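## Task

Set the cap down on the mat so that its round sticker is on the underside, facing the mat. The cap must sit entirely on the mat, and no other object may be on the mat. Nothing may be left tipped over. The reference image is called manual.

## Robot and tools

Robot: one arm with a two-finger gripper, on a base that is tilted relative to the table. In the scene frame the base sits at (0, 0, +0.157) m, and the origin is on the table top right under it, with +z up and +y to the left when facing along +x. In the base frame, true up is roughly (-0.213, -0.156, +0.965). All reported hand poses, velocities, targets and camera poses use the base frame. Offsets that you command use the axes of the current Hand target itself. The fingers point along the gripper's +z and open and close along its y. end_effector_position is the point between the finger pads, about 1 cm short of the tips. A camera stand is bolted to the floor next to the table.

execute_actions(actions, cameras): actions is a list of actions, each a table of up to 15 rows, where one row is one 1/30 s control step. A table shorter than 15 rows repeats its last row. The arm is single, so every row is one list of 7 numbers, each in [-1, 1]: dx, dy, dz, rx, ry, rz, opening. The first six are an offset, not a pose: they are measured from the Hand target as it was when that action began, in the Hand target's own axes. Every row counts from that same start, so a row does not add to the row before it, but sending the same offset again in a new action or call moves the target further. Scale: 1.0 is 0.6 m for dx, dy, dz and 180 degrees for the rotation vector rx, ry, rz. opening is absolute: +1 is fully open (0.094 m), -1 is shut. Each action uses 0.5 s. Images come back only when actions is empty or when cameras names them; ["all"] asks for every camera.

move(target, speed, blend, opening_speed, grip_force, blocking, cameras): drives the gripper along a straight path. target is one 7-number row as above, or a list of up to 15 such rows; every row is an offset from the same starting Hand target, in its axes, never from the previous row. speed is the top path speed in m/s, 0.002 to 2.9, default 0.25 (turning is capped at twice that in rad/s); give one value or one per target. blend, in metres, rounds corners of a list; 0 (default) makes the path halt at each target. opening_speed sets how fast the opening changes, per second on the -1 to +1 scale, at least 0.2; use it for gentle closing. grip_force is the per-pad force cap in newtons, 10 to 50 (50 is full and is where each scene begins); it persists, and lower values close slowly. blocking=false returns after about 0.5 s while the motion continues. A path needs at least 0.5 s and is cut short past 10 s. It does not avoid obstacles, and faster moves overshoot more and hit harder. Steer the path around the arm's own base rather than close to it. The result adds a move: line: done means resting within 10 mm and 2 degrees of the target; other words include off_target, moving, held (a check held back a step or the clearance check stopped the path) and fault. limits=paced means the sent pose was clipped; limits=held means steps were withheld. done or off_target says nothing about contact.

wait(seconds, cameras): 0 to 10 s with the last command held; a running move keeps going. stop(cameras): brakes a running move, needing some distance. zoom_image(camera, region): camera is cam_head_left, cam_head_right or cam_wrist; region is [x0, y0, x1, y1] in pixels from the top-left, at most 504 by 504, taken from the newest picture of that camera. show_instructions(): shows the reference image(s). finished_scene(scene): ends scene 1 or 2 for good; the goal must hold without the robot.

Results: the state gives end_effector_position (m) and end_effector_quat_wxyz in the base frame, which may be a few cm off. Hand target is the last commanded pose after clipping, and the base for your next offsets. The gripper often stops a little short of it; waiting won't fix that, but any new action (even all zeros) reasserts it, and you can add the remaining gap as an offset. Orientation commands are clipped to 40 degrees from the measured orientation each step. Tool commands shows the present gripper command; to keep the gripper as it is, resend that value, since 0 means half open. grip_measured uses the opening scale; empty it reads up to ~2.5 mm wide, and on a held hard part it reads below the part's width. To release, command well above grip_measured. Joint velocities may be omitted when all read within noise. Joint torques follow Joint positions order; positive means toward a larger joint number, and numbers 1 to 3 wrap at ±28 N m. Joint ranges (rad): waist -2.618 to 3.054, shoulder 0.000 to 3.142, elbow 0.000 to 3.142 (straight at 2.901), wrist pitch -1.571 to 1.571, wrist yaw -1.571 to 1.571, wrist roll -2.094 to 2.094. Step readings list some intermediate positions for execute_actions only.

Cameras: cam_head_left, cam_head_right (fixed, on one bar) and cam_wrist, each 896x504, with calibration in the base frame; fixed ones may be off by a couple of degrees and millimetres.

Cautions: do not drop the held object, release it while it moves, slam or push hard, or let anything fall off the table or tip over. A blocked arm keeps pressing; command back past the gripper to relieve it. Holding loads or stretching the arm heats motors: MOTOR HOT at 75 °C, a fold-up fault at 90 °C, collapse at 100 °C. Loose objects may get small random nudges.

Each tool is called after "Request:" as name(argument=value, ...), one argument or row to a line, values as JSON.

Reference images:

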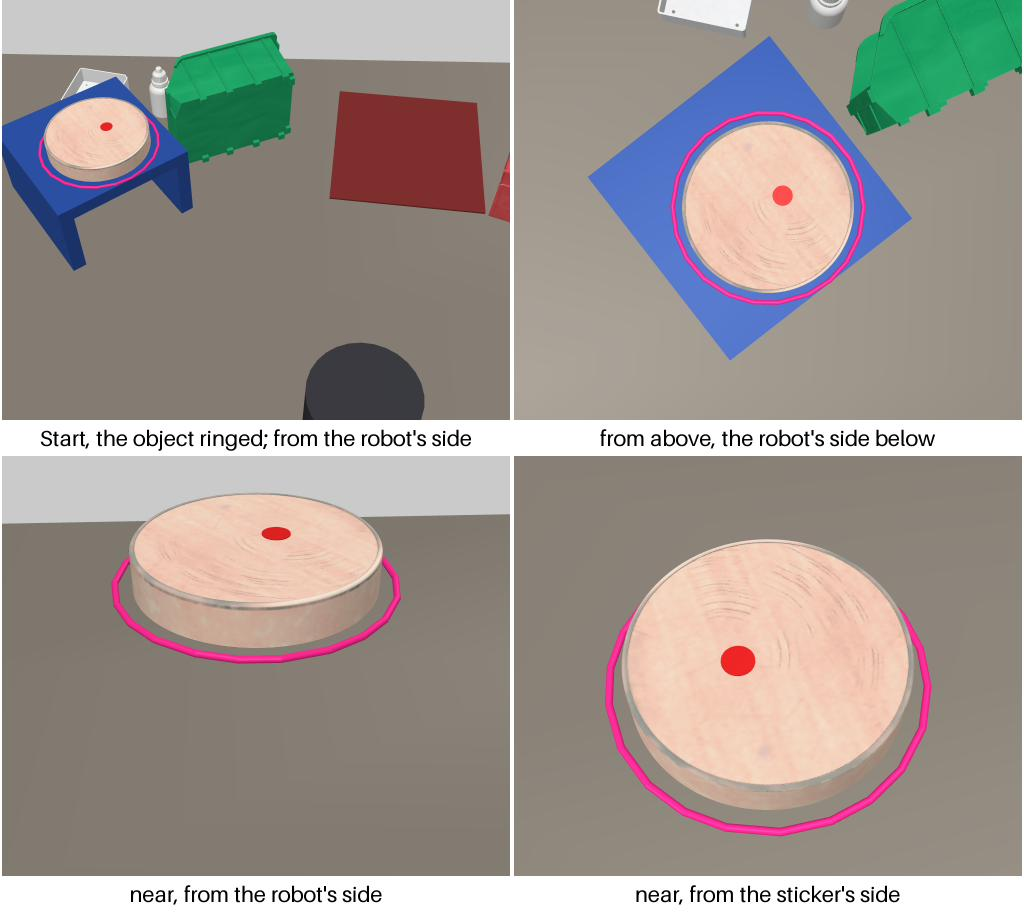

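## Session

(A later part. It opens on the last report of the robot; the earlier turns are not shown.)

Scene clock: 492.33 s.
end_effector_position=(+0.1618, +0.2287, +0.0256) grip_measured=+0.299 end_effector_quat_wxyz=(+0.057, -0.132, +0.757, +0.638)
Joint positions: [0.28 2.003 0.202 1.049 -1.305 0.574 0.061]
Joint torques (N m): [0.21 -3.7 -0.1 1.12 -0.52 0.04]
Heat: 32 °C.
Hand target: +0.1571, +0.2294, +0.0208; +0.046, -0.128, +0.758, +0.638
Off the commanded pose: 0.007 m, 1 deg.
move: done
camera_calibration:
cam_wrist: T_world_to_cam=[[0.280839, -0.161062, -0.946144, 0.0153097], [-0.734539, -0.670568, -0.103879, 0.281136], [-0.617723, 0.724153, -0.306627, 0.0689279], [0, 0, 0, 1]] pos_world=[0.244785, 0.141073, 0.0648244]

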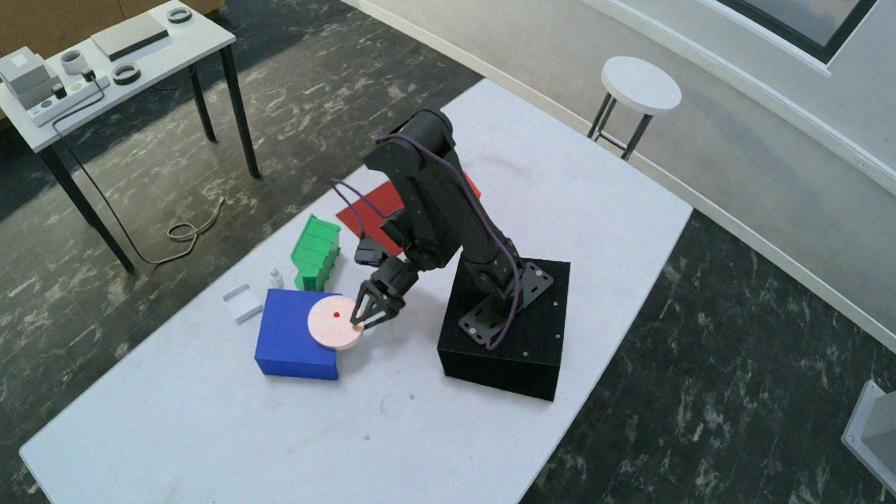

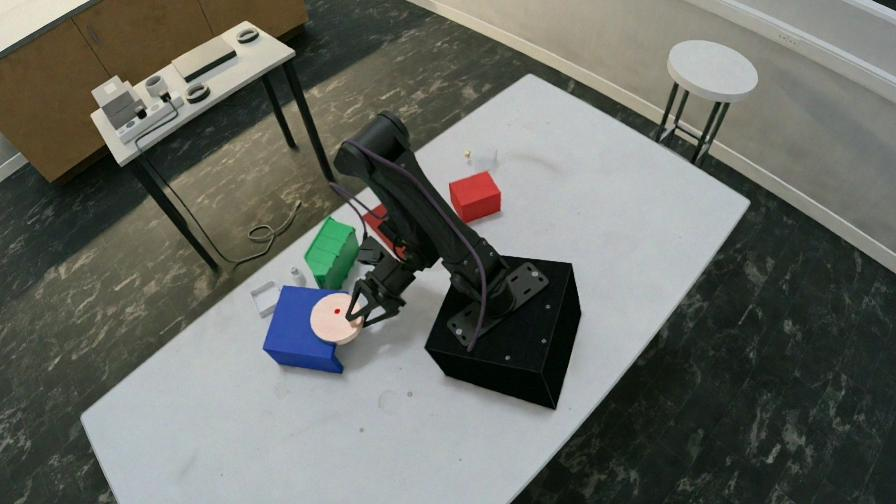

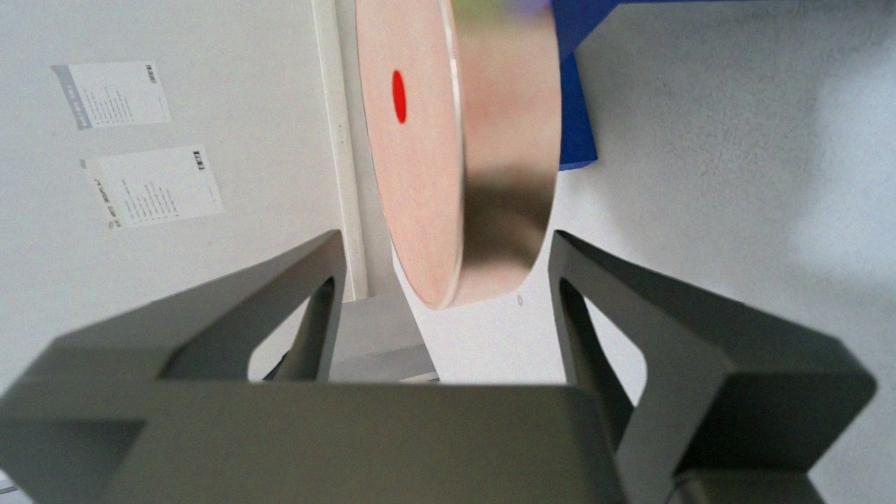

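Request:
move(
  target=[-0.0217, 0, 0.0007, 0, 0, 0, 0.3],
  speed=0.05,
  cameras=["all"],
)

Request:
zoom_image(
  camera="cam_head_left",
  region=[290, 240, 420, 370],
)

Request:
zoom_image(
  camera="cam_head_right",
  region=[290, 240, 420, 370],
)

Scene clock: 503.40 s.
end_effector_position=(+0.1713, +0.2315, +0.0255) grip_measured=+0.299 end_effector_quat_wxyz=(+0.055, -0.131, +0.757, +0.638)
Joint positions: [0.28 2.003 0.242 1.004 -1.305 0.574 0.061]
Joint torques (N m): [-0.28 -5.72 0.7 0.74 -0.55 -0.08]
Heat: 32 °C.
Hand target: +0.1697, +0.2316, +0.0238; +0.046, -0.128, +0.758, +0.638
Off the commanded pose: 0.002 m, 1 deg.
move: done
camera_calibration:
cam_wrist: T_world_to_cam=[[0.276292, -0.162368, -0.947259, 0.0141866], [-0.735084, -0.670643, -0.0994518, 0.289905], [-0.619124, 0.723792, -0.304647, 0.07302], [0, 0, 0, 1]] pos_world=[0.254393, 0.143875, 0.0645153]

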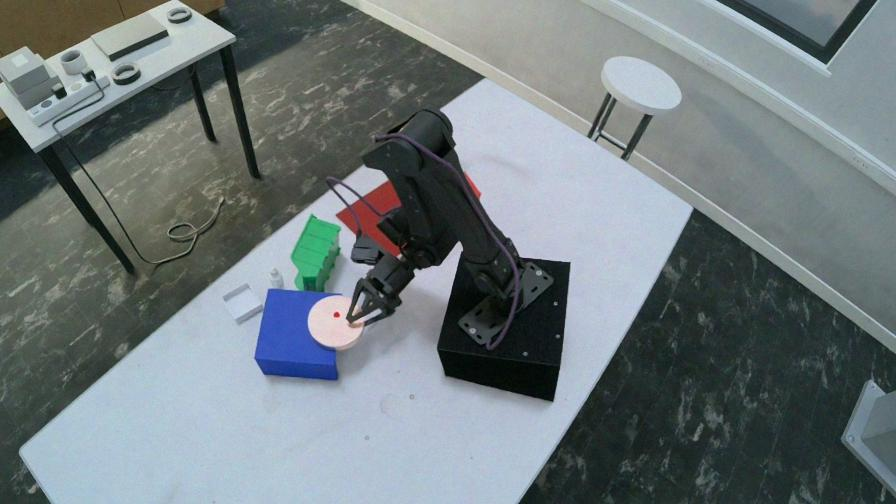

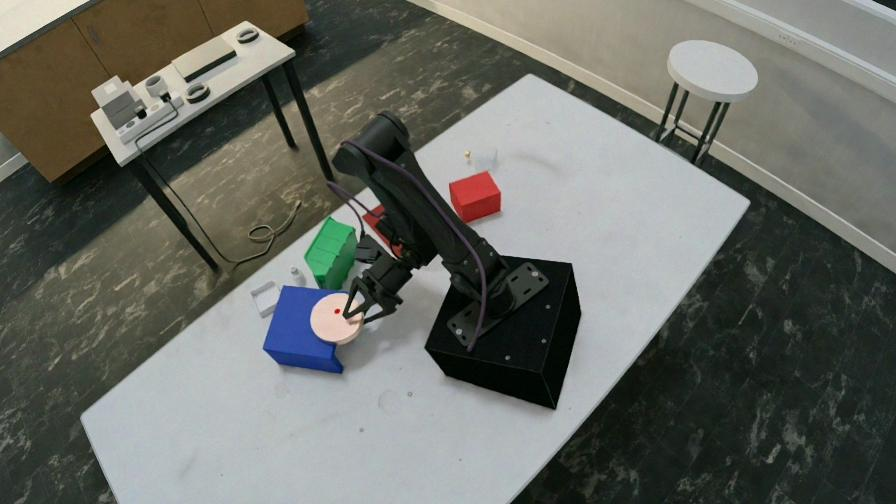

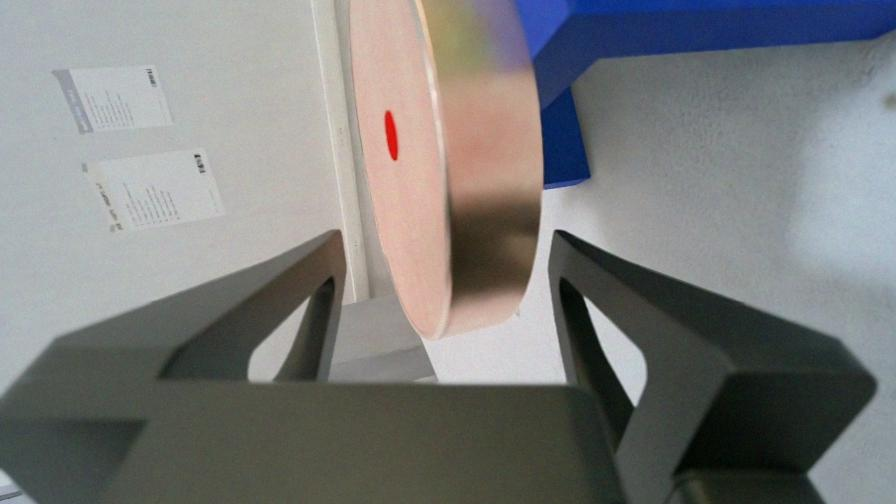

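Scaled by 3.877 from the camera's 896x504 image, which has a finer 1280x720 frame.

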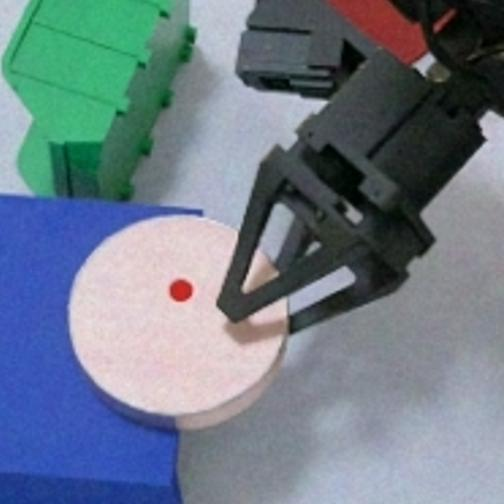

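Scaled by 3.877 from the camera's 896x504 image, which has a finer 1280x720 frame.

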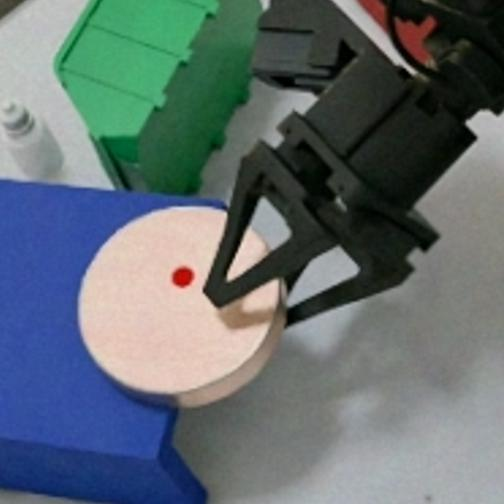

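Request:
move(
  target=[
    [0, 0, 0, 0, 0, 0, -0.234],
    [0, 0.0238, -0.0077, 0, 0, 0, -0.234],
  ],
  speed=0.04,
  opening_speed=0.4,
  grip_force=30,
  cameras=["all"],
)

Request:
zoom_image(
  camera="cam_head_left",
  region=[290, 240, 420, 370],
)

Request:
zoom_image(
  camera="cam_head_right",
  region=[290, 240, 420, 370],
)

Scene clock: 514.10 s.
end_effector_position=(+0.1656, +0.2296, +0.0322) grip_measured=-0.233 end_effector_quat_wxyz=(+0.039, -0.117, +0.764, +0.634)
Joint positions: [0.28 1.906 0.231 0.867 -1.3 0.567 0.036]
Joint torques (N m): [-0.64 -8.18 0.91 0.68 -0.65 -0.11]
Heat: 32 °C.
Hand target: +0.1664, +0.2293, +0.0382; +0.046, -0.128, +0.758, +0.638
Off the commanded pose: 0.006 m, 2 deg.
grip_force (N): 30
move: done
camera_calibration:
cam_wrist: T_world_to_cam=[[0.236858, -0.178984, -0.954915, 0.0323467], [-0.739769, -0.67037, -0.0578422, 0.284531], [-0.629794, 0.720117, -0.291189, 0.0751685], [0, 0, 0, 1]] pos_world=[0.250166, 0.142401, 0.0692345]

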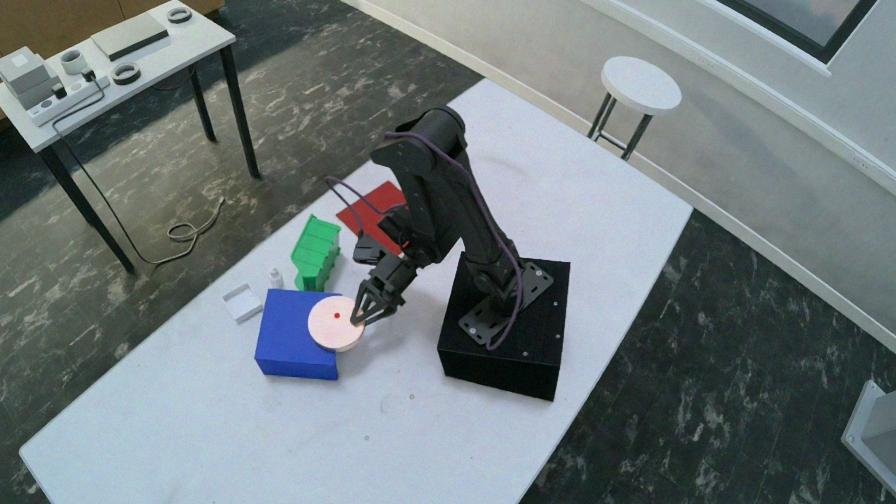

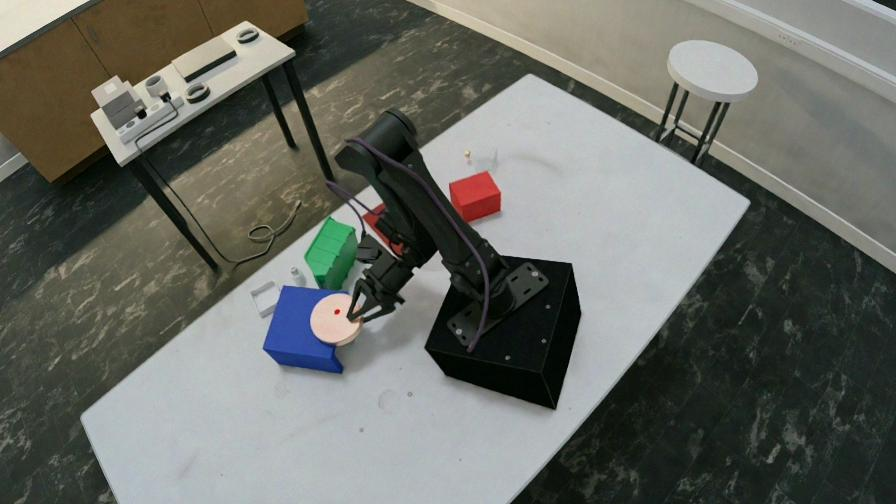

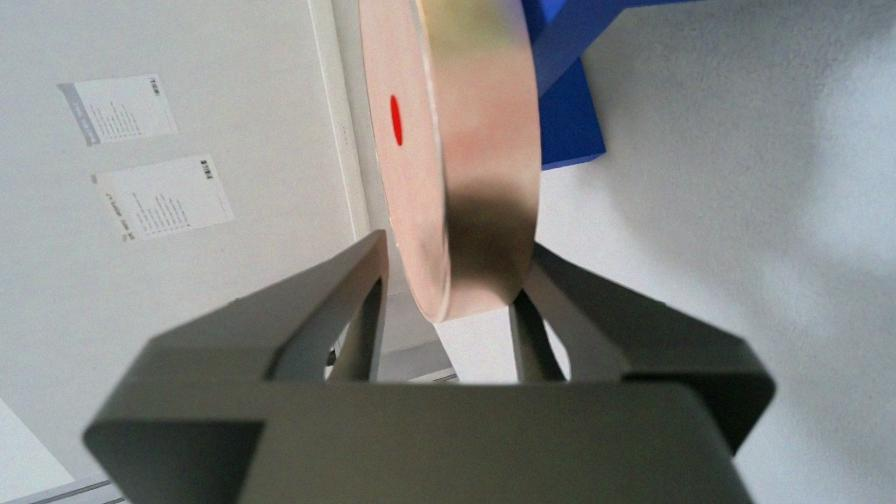

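Scaled by 3.877 from the camera's 896x504 image, which has a finer 1280x720 frame.

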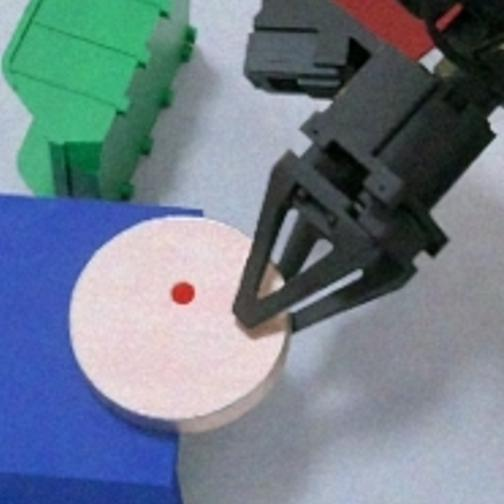

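Scaled by 3.877 from the camera's 896x504 image, which has a finer 1280x720 frame.

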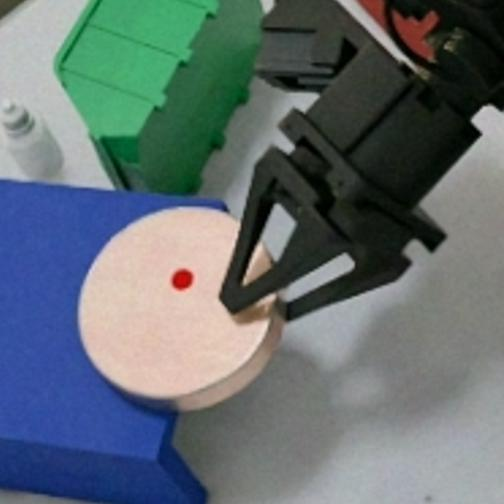

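Request:
move(
  target=[
    [0, 0.0127, -0.0041, 0, 0, 0, -0.234],
    [0, 0.0127, -0.0041, 0, 0, 0, -0.7],
  ],
  speed=0.04,
  opening_speed=0.3,
  grip_force=40,
  cameras=["all"],
)

Request:
zoom_image(
  camera="cam_head_left",
  region=[290, 240, 420, 370],
)

Request:
zoom_image(
  camera="cam_head_right",
  region=[290, 240, 420, 370],
)

Scene clock: 521.53 s.
end_effector_position=(+0.1611, +0.2301, +0.0479) grip_measured=-0.590 end_effector_quat_wxyz=(+0.040, -0.135, +0.751, +0.645)
Joint positions: [0.28 1.823 0.231 0.793 -1.338 0.546 0.019]
Joint torques (N m): [-1.17 -6.84 1.29 0.66 -0.35 -0.08]
Heat: 33 °C.
Hand target: +0.1647, +0.2280, +0.0460; +0.046, -0.128, +0.758, +0.638
Off the commanded pose: 0.005 m, 2 deg.
grip_force (N): 40
move: done
camera_calibration:
cam_wrist: T_world_to_cam=[[0.263132, -0.141253, -0.954363, 0.0355364], [-0.717208, -0.690273, -0.0955798, 0.28517], [-0.64527, 0.709627, -0.282941, 0.0809717], [0, 0, 0, 1]] pos_world=[0.247424, 0.144405, 0.0840813]

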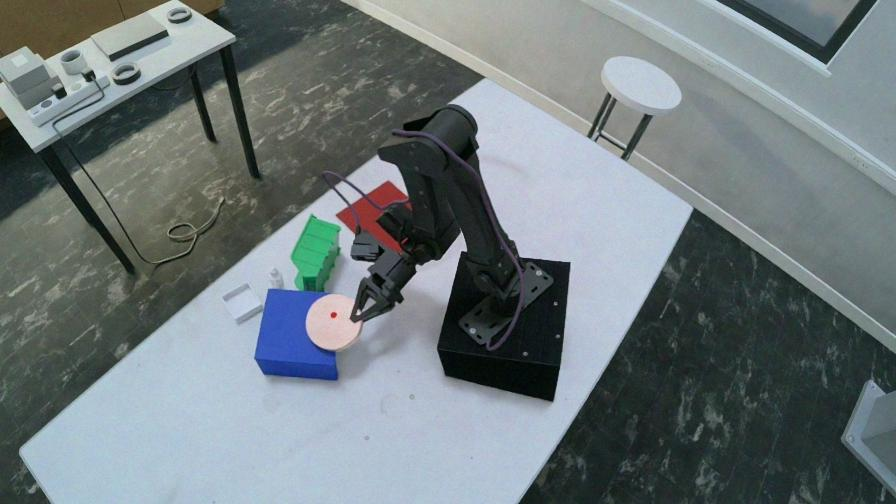

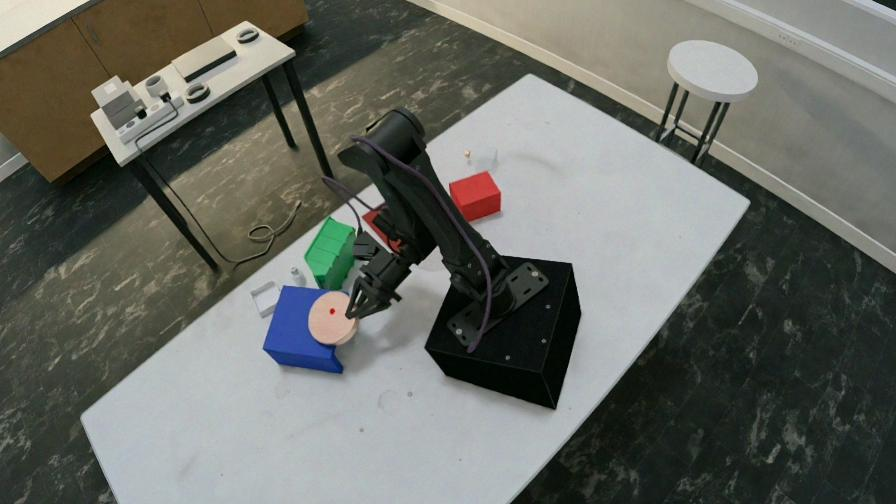

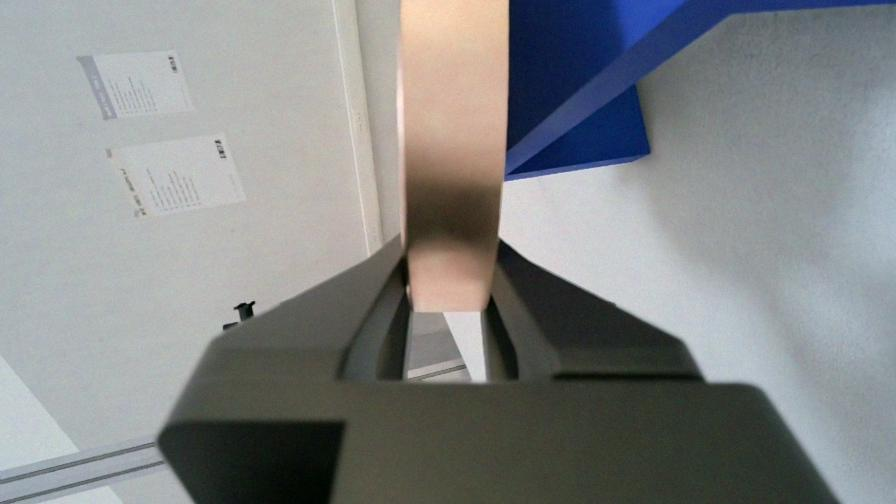

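Scaled by 3.877 from the camera's 896x504 image, which has a finer 1280x720 frame.

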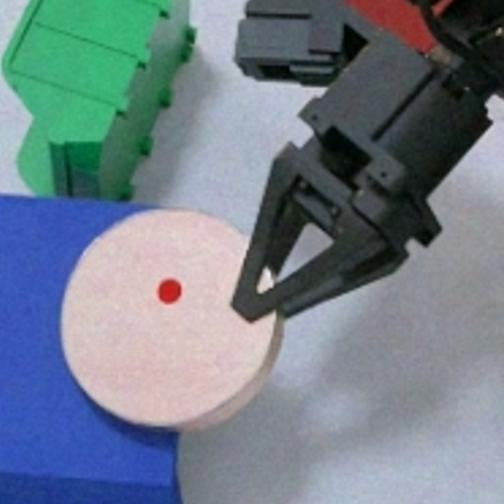

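Scaled by 3.877 from the camera's 896x504 image, which has a finer 1280x720 frame.

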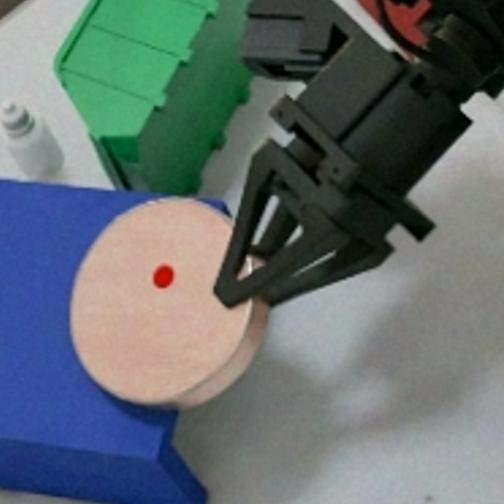

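Request:
move(
  target=[
    [0, 0.1094, -0.0355, 0, 0, 0, -0.75],
    [-0.0785, 0.1258, -0.2553, 0.4, 0.007, -0.0096, -0.75],
  ],
  speed=[0.06, 0.15],
  blend=[0.01, 0],
  cameras=["all"],
)

Request:
zoom_image(
  camera="cam_head_left",
  region=[290, 150, 470, 330],
)

Request:
zoom_image(
  camera="cam_head_right",
  region=[290, 150, 470, 330],
)

Scene clock: 563.67 s.
end_effector_position=(+0.2043, +0.0959, +0.1550) grip_measured=-0.749 end_effector_quat_wxyz=(+0.119, -0.095, +0.986, +0.074)
Joint positions: [0.372 1.137 1.047 -1.21 -0.078 0.191 0.012]
Joint torques (N m): [0.42 -3.08 9.05 -0.09 0.08 0.08]
Heat: 33 °C.
Hand target: +0.2053, +0.0960, +0.1570; +0.114, -0.094, +0.987, +0.068
Off the commanded pose: 0.002 m, 1 deg.
grip_force (N): 40
move: done
camera_calibration:
cam_wrist: T_world_to_cam=[[0.209337, -0.971453, -0.111611, 0.0673988], [-0.905674, -0.235655, 0.35245, 0.159197], [-0.36869, 0.0273029, -0.929151, 0.343542], [0, 0, 0, 1]] pos_world=[0.256732, 0.0936108, 0.270616]

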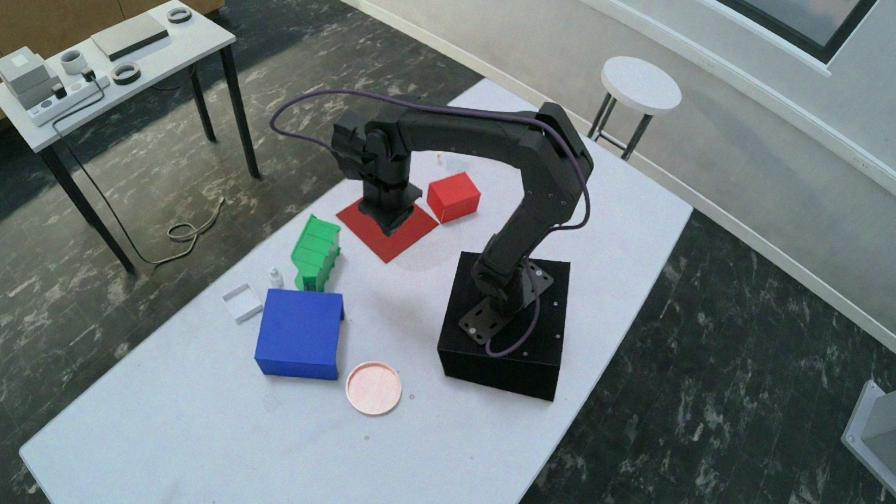

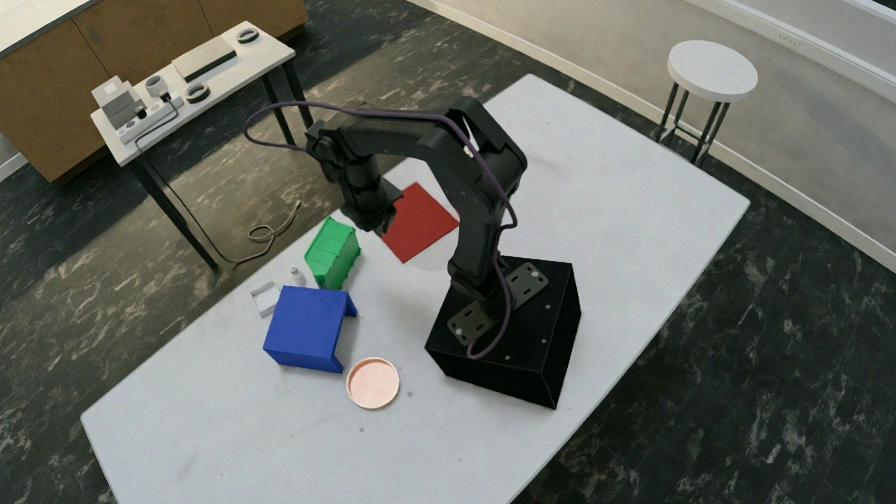

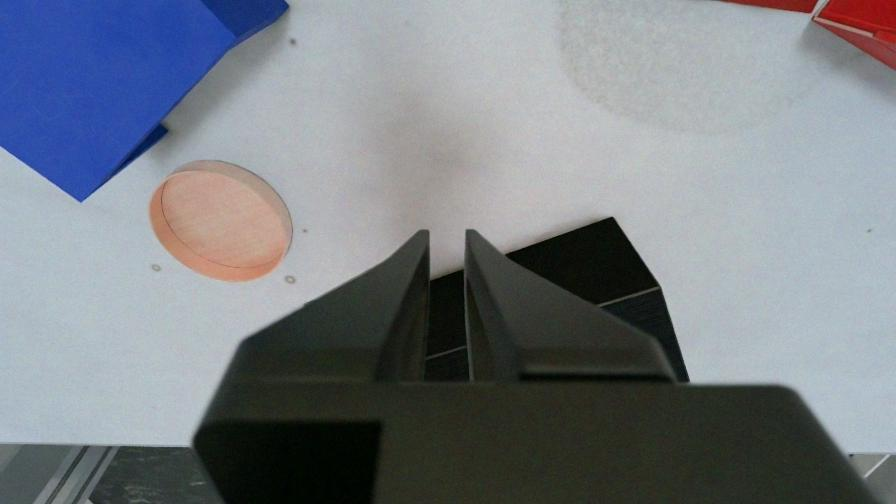

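Scaled by 2.800 from the camera's 896x504 image, which has a finer 1280x720 frame.

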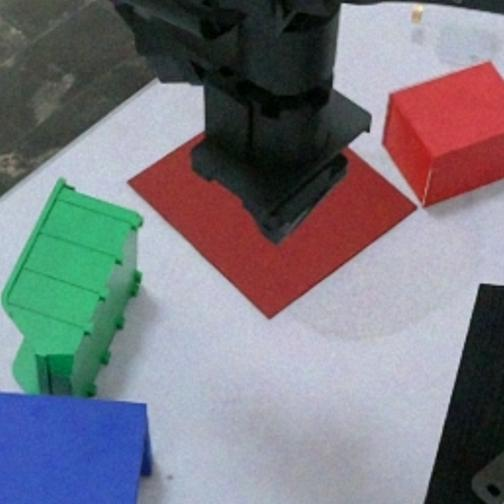

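Scaled by 2.800 from the camera's 896x504 image, which has a finer 1280x720 frame.

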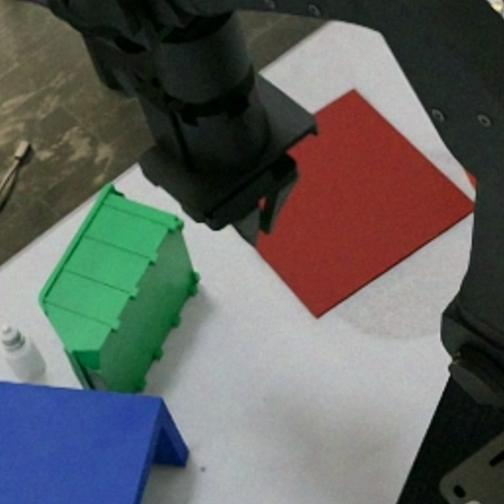

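Request:
zoom_image(
  camera="cam_wrist",
  region=[120, 130, 340, 310],
)

Request:
zoom_image(
  camera="cam_head_left",
  region=[320, 340, 430, 430],
)

Request:
zoom_image(
  camera="cam_head_right",
  region=[320, 340, 430, 430],
)

Scaled by 2.291 from the camera's 896x504 image, which has a finer 1280x720 frame.

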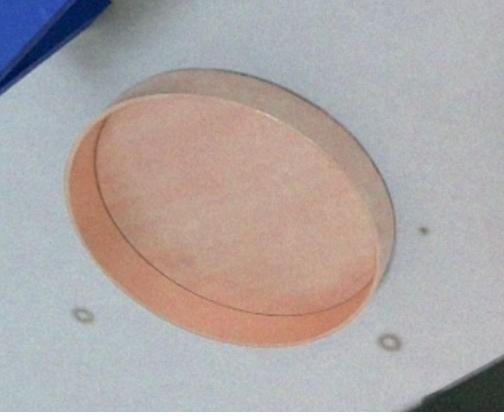

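Scaled by 4.582 from the camera's 896x504 image, which has a finer 1280x720 frame.

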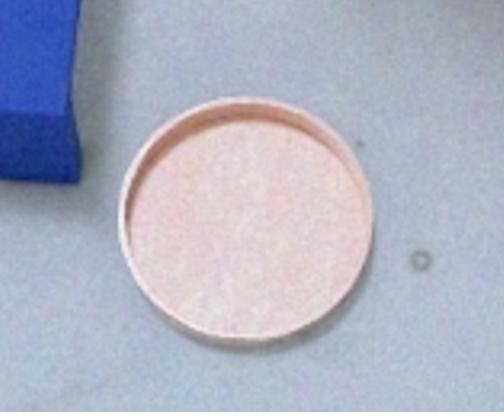

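Scaled by 4.582 from the camera's 896x504 image, which has a finer 1280x720 frame.

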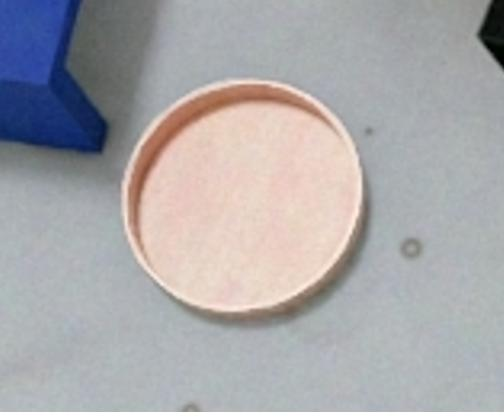

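Request:
move(
  target=[0.2483, 0.2219, 0.1, 0, 0, -0.85, 0.06],
  speed=0.25,
  grip_force=50,
  cameras=["all"],
)

Scene clock: 593.90 s.
end_effector_position=(+0.0504, +0.2108, +0.0850) grip_measured=+0.059 end_effector_quat_wxyz=(-0.101, +0.979, -0.149, +0.092)
Joint positions: [1.497 1.171 0.795 -1.003 0.199 -1.361 0.05]
Joint torques (N m): [1.35 -2.59 5.93 0.25 -0.01 -0.09]
Heat: 32 °C.
Hand target: +0.0488, +0.2098, +0.0788; -0.093, +0.981, -0.139, +0.095
Off the commanded pose: 0.006 m, 2 deg.
move: done
camera_calibration:
cam_wrist: T_world_to_cam=[[0.264299, 0.935201, 0.235681, -0.230787], [0.643788, -0.353032, 0.6789, -0.00949439], [0.718111, -0.027704, -0.695377, 0.15551], [0, 0, 0, 1]] pos_world=[-0.0445639, 0.216789, 0.168976]

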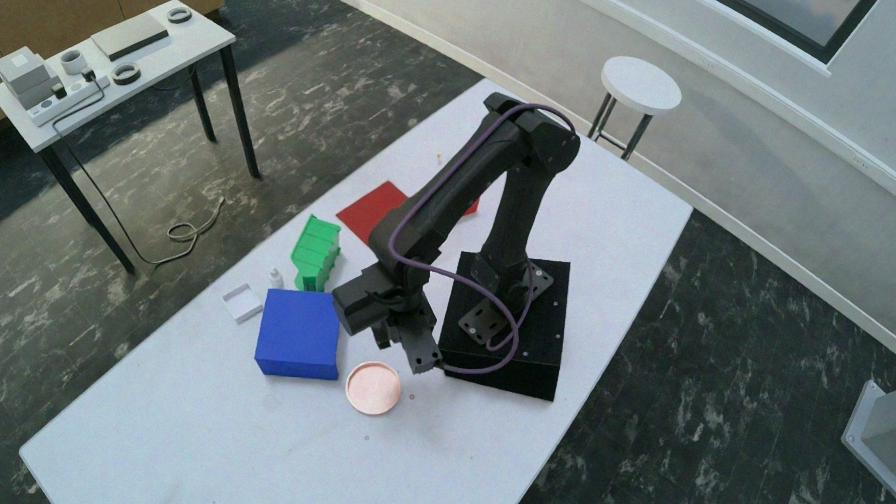

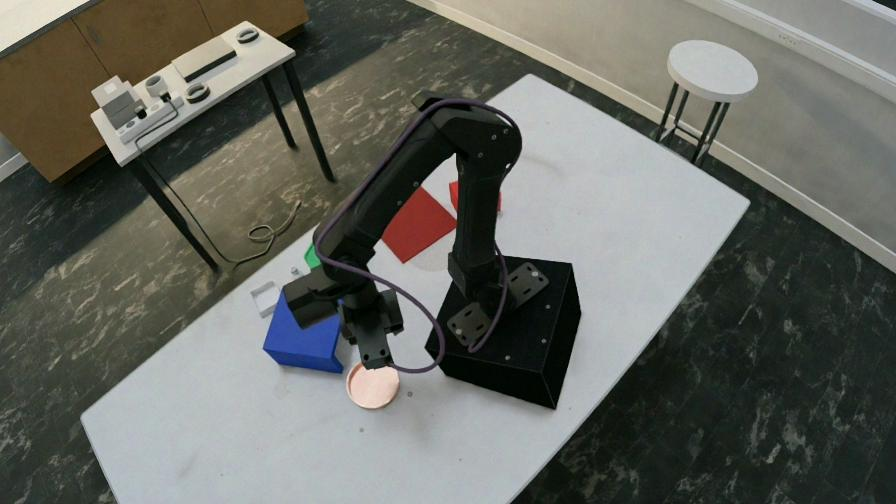

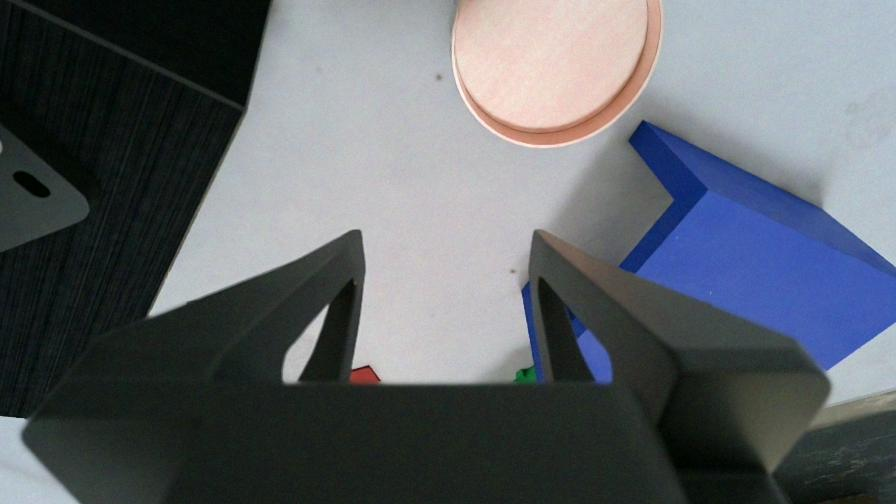

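Request:
move(
  target=[-0.0576, -0.0135, 0.1417, 0, 0, 0, 0.06],
  speed=0.15,
  cameras=["all"],
)

Request:
zoom_image(
  camera="cam_head_left",
  region=[320, 320, 450, 450],
)

Scene clock: 606.23 s.
end_effector_position=(+0.0382, +0.2434, -0.0006) grip_measured=+0.059 end_effector_quat_wxyz=(-0.101, +0.980, -0.141, +0.093)
Joint positions: [1.564 1.455 0.632 -0.57 0.21 -1.31 0.05]
Joint torques (N m): [1.59 -3.4 4.88 0.25 0.03 0.06]
Heat: 32 °C.
Hand target: +0.0364, +0.2407, -0.0070; -0.093, +0.981, -0.139, +0.095
Off the commanded pose: 0.007 m, 1 deg.
move: done
camera_calibration:
cam_wrist: T_world_to_cam=[[0.248272, 0.94009, 0.233651, -0.238359], [0.648231, -0.340471, 0.681085, 0.0647556], [0.719832, -0.0176345, -0.693924, 0.103157], [0, 0, 0, 1]] pos_world=[-0.0570546, 0.247946, 0.0831721]

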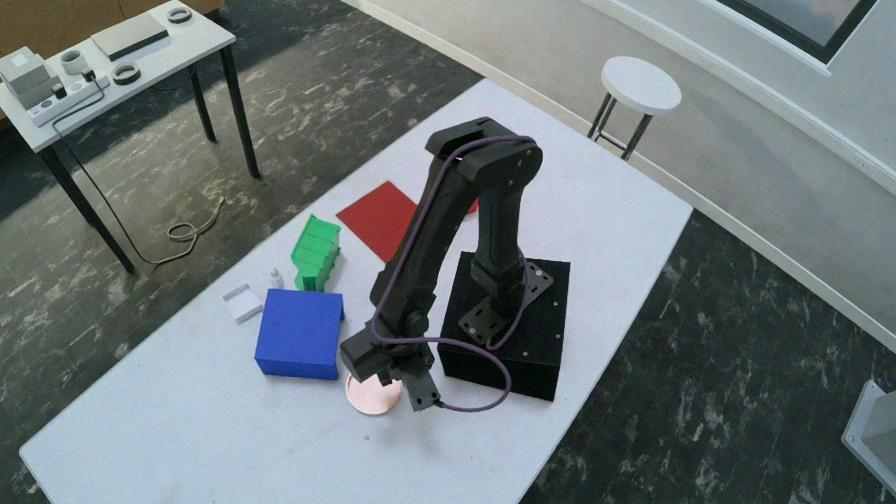

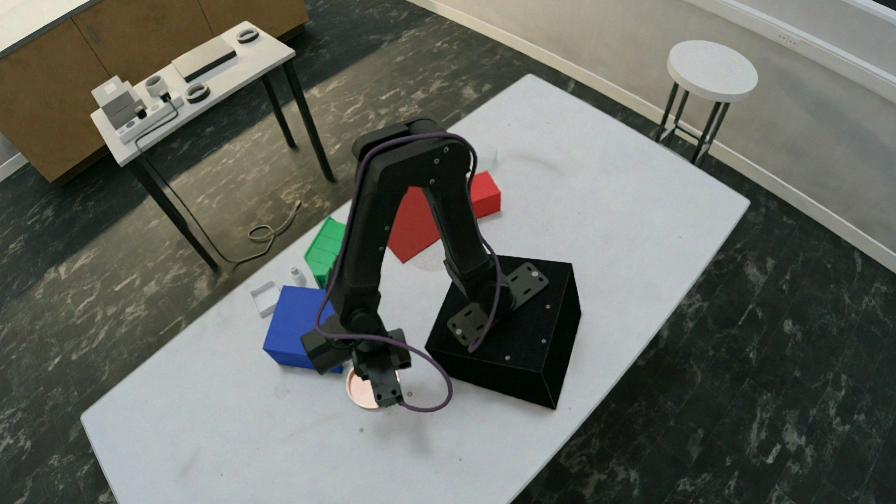

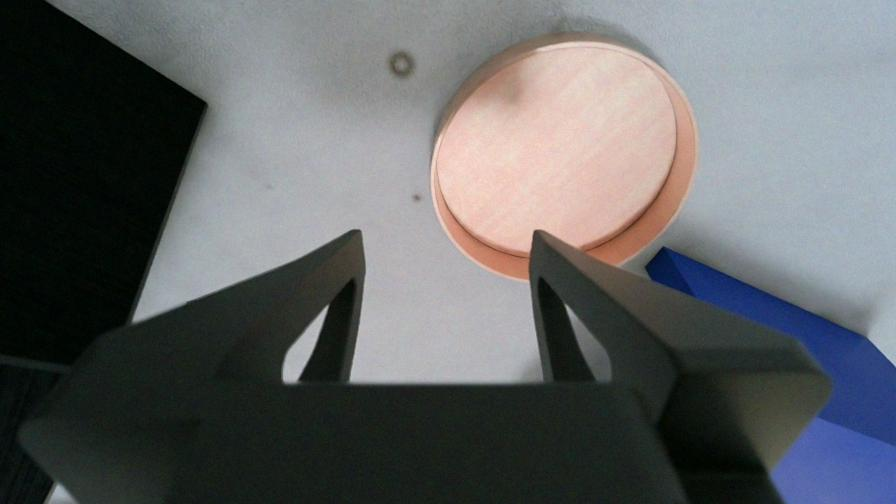

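Scaled by 3.877 from the camera's 896x504 image, which has a finer 1280x720 frame.

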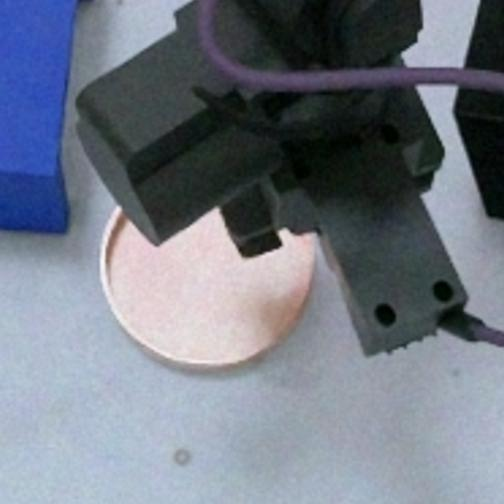

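Request:
move(
  target=[0, 0.0067, 0.0873, 0, 0, 0, 0.06],
  speed=0.1,
  cameras=["cam_wrist"],
)

Scene clock: 620.50 s.
end_effector_position=(+0.0451, +0.2500, -0.0516) grip_measured=+0.059 end_effector_quat_wxyz=(-0.104, +0.980, -0.140, +0.095)
Joint positions: [1.537 1.649 0.549 -0.281 0.21 -1.34 0.05]
Joint torques (N m): [0.39 -4 3.41 0.28 -0.05 -0.08]
Heat: 32 °C.
Hand target: +0.0464, +0.2451, -0.0585; -0.093, +0.981, -0.139, +0.095
Off the commanded pose: 0.009 m, 1 deg.
move: done
camera_calibration:
cam_wrist: T_world_to_cam=[[0.245995, 0.939222, 0.239476, -0.233842], [0.644982, -0.343044, 0.682875, 0.0981674], [0.723522, -0.0135264, -0.690169, 0.062003], [0, 0, 0, 1]] pos_world=[-0.0506527, 0.254144, 0.0317559]
Images, in order (width x height): cam_wrist 896x504.

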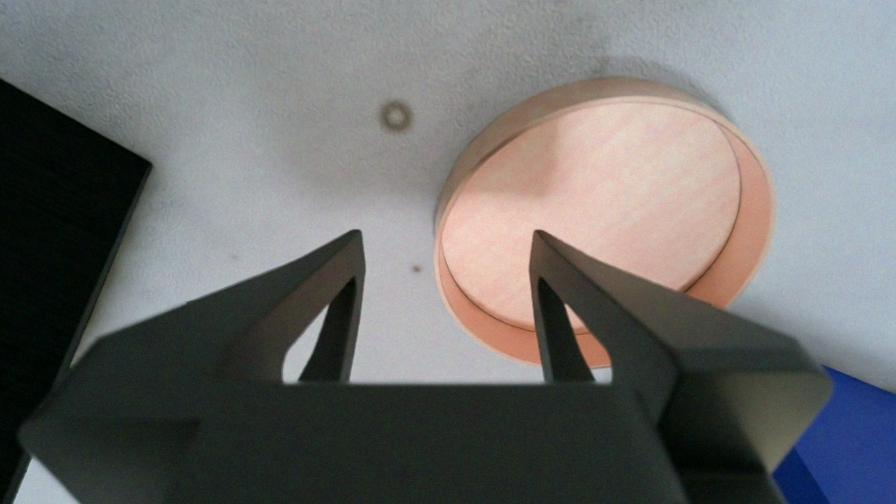

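Request:
move(
  target=[0, 0.0025, 0.03, 0, 0, 0, 0.06],
  speed=0.06,
  cameras=["cam_wrist"],
)

Scene clock: 625.63 s.
end_effector_position=(+0.0490, +0.2524, -0.0688) grip_measured=+0.059 end_effector_quat_wxyz=(-0.105, +0.980, -0.140, +0.096)
Joint positions: [1.522 1.729 0.533 -0.18 0.21 -1.355 0.05]
Joint torques (N m): [0.32 -3.99 2.97 0.22 -0.06 -0.1]
Heat: 32 °C.
Hand target: +0.0499, +0.2466, -0.0760; -0.093, +0.981, -0.139, +0.095
Off the commanded pose: 0.009 m, 1 deg.
move: done
camera_calibration:
cam_wrist: T_world_to_cam=[[0.245503, 0.938793, 0.241651, -0.232571], [0.6429, -0.34425, 0.684231, 0.108684], [0.72554, -0.0126233, -0.688064, 0.0471048], [0, 0, 0, 1]] pos_world=[-0.0469521, 0.256345, 0.0142476]
Images, in order (width x height): cam_wrist 896x504.

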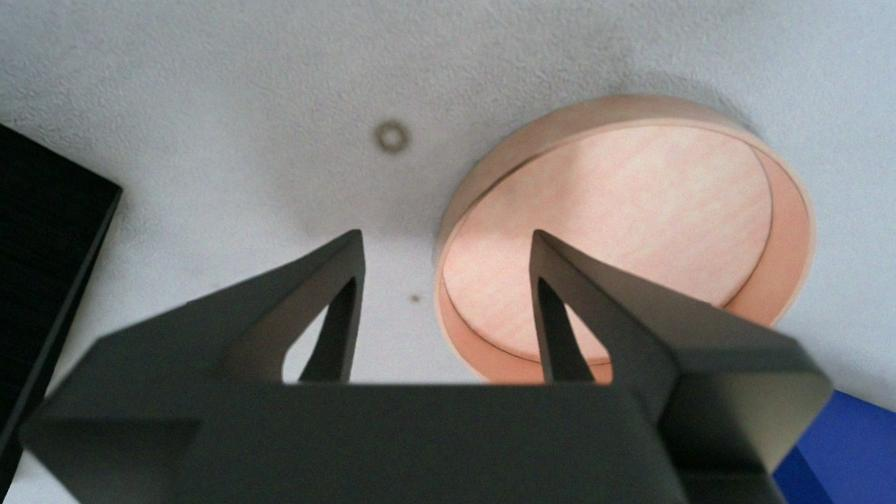

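Request:
move(
  target=[
    [0, 0, 0.0092, 0, 0, 0, 0.06],
    [0, 0, 0.0092, 0, 0, 0, -1.0],
  ],
  speed=0.04,
  opening_speed=0.6,
  cameras=["cam_wrist", "cam_head_left"],
)

Scene clock: 630.40 s.
end_effector_position=(+0.0510, +0.2535, -0.0737) grip_measured=-0.946 end_effector_quat_wxyz=(-0.105, +0.980, -0.140, +0.097)
Joint positions: [1.516 1.755 0.53 -0.149 0.212 -1.363 0.003]
Joint torques (N m): [0.54 -4.1 2.77 0.25 -0.09 -0.07]
Heat: 32 °C.
Hand target: +0.0510, +0.2475, -0.0813; -0.093, +0.981, -0.139, +0.095
Off the commanded pose: 0.010 m, 1 deg.
move: done; target 2's new opening was sent with the hand 0.011 m and 2 deg from that target
camera_calibration:
cam_wrist: T_world_to_cam=[[0.244544, 0.938591, 0.243402, -0.23277], [0.640885, -0.344832, 0.685826, 0.111577], [0.727643, -0.0117215, -0.685856, 0.042144], [0, 0, 0, 1]] pos_world=[-0.0452512, 0.257445, 0.00903919]
Images, in order (width x height): cam_head_left 896x504, cam_wrist 896x504.

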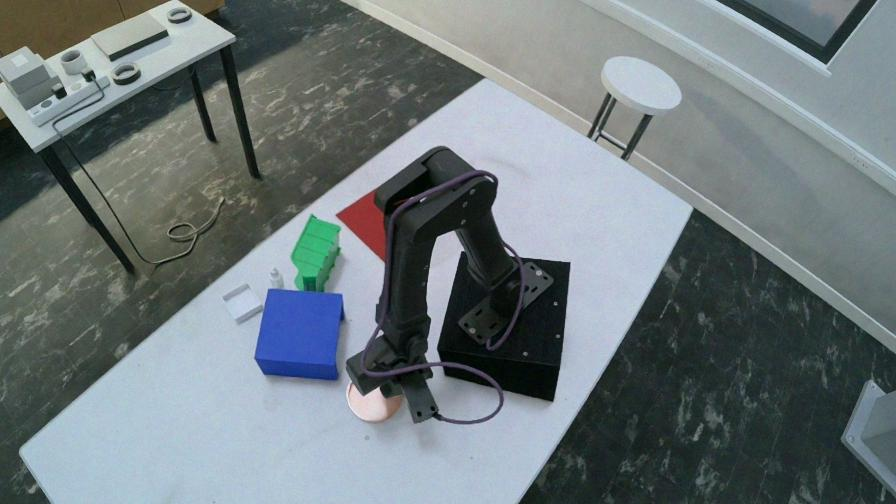

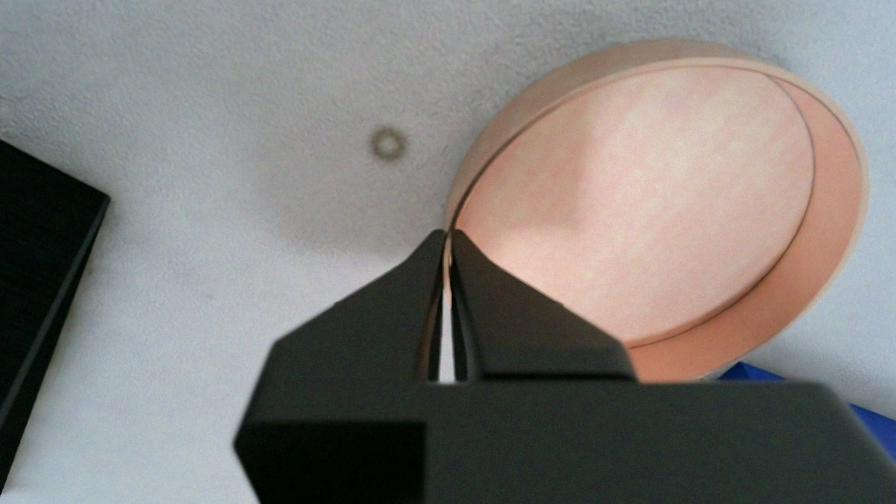

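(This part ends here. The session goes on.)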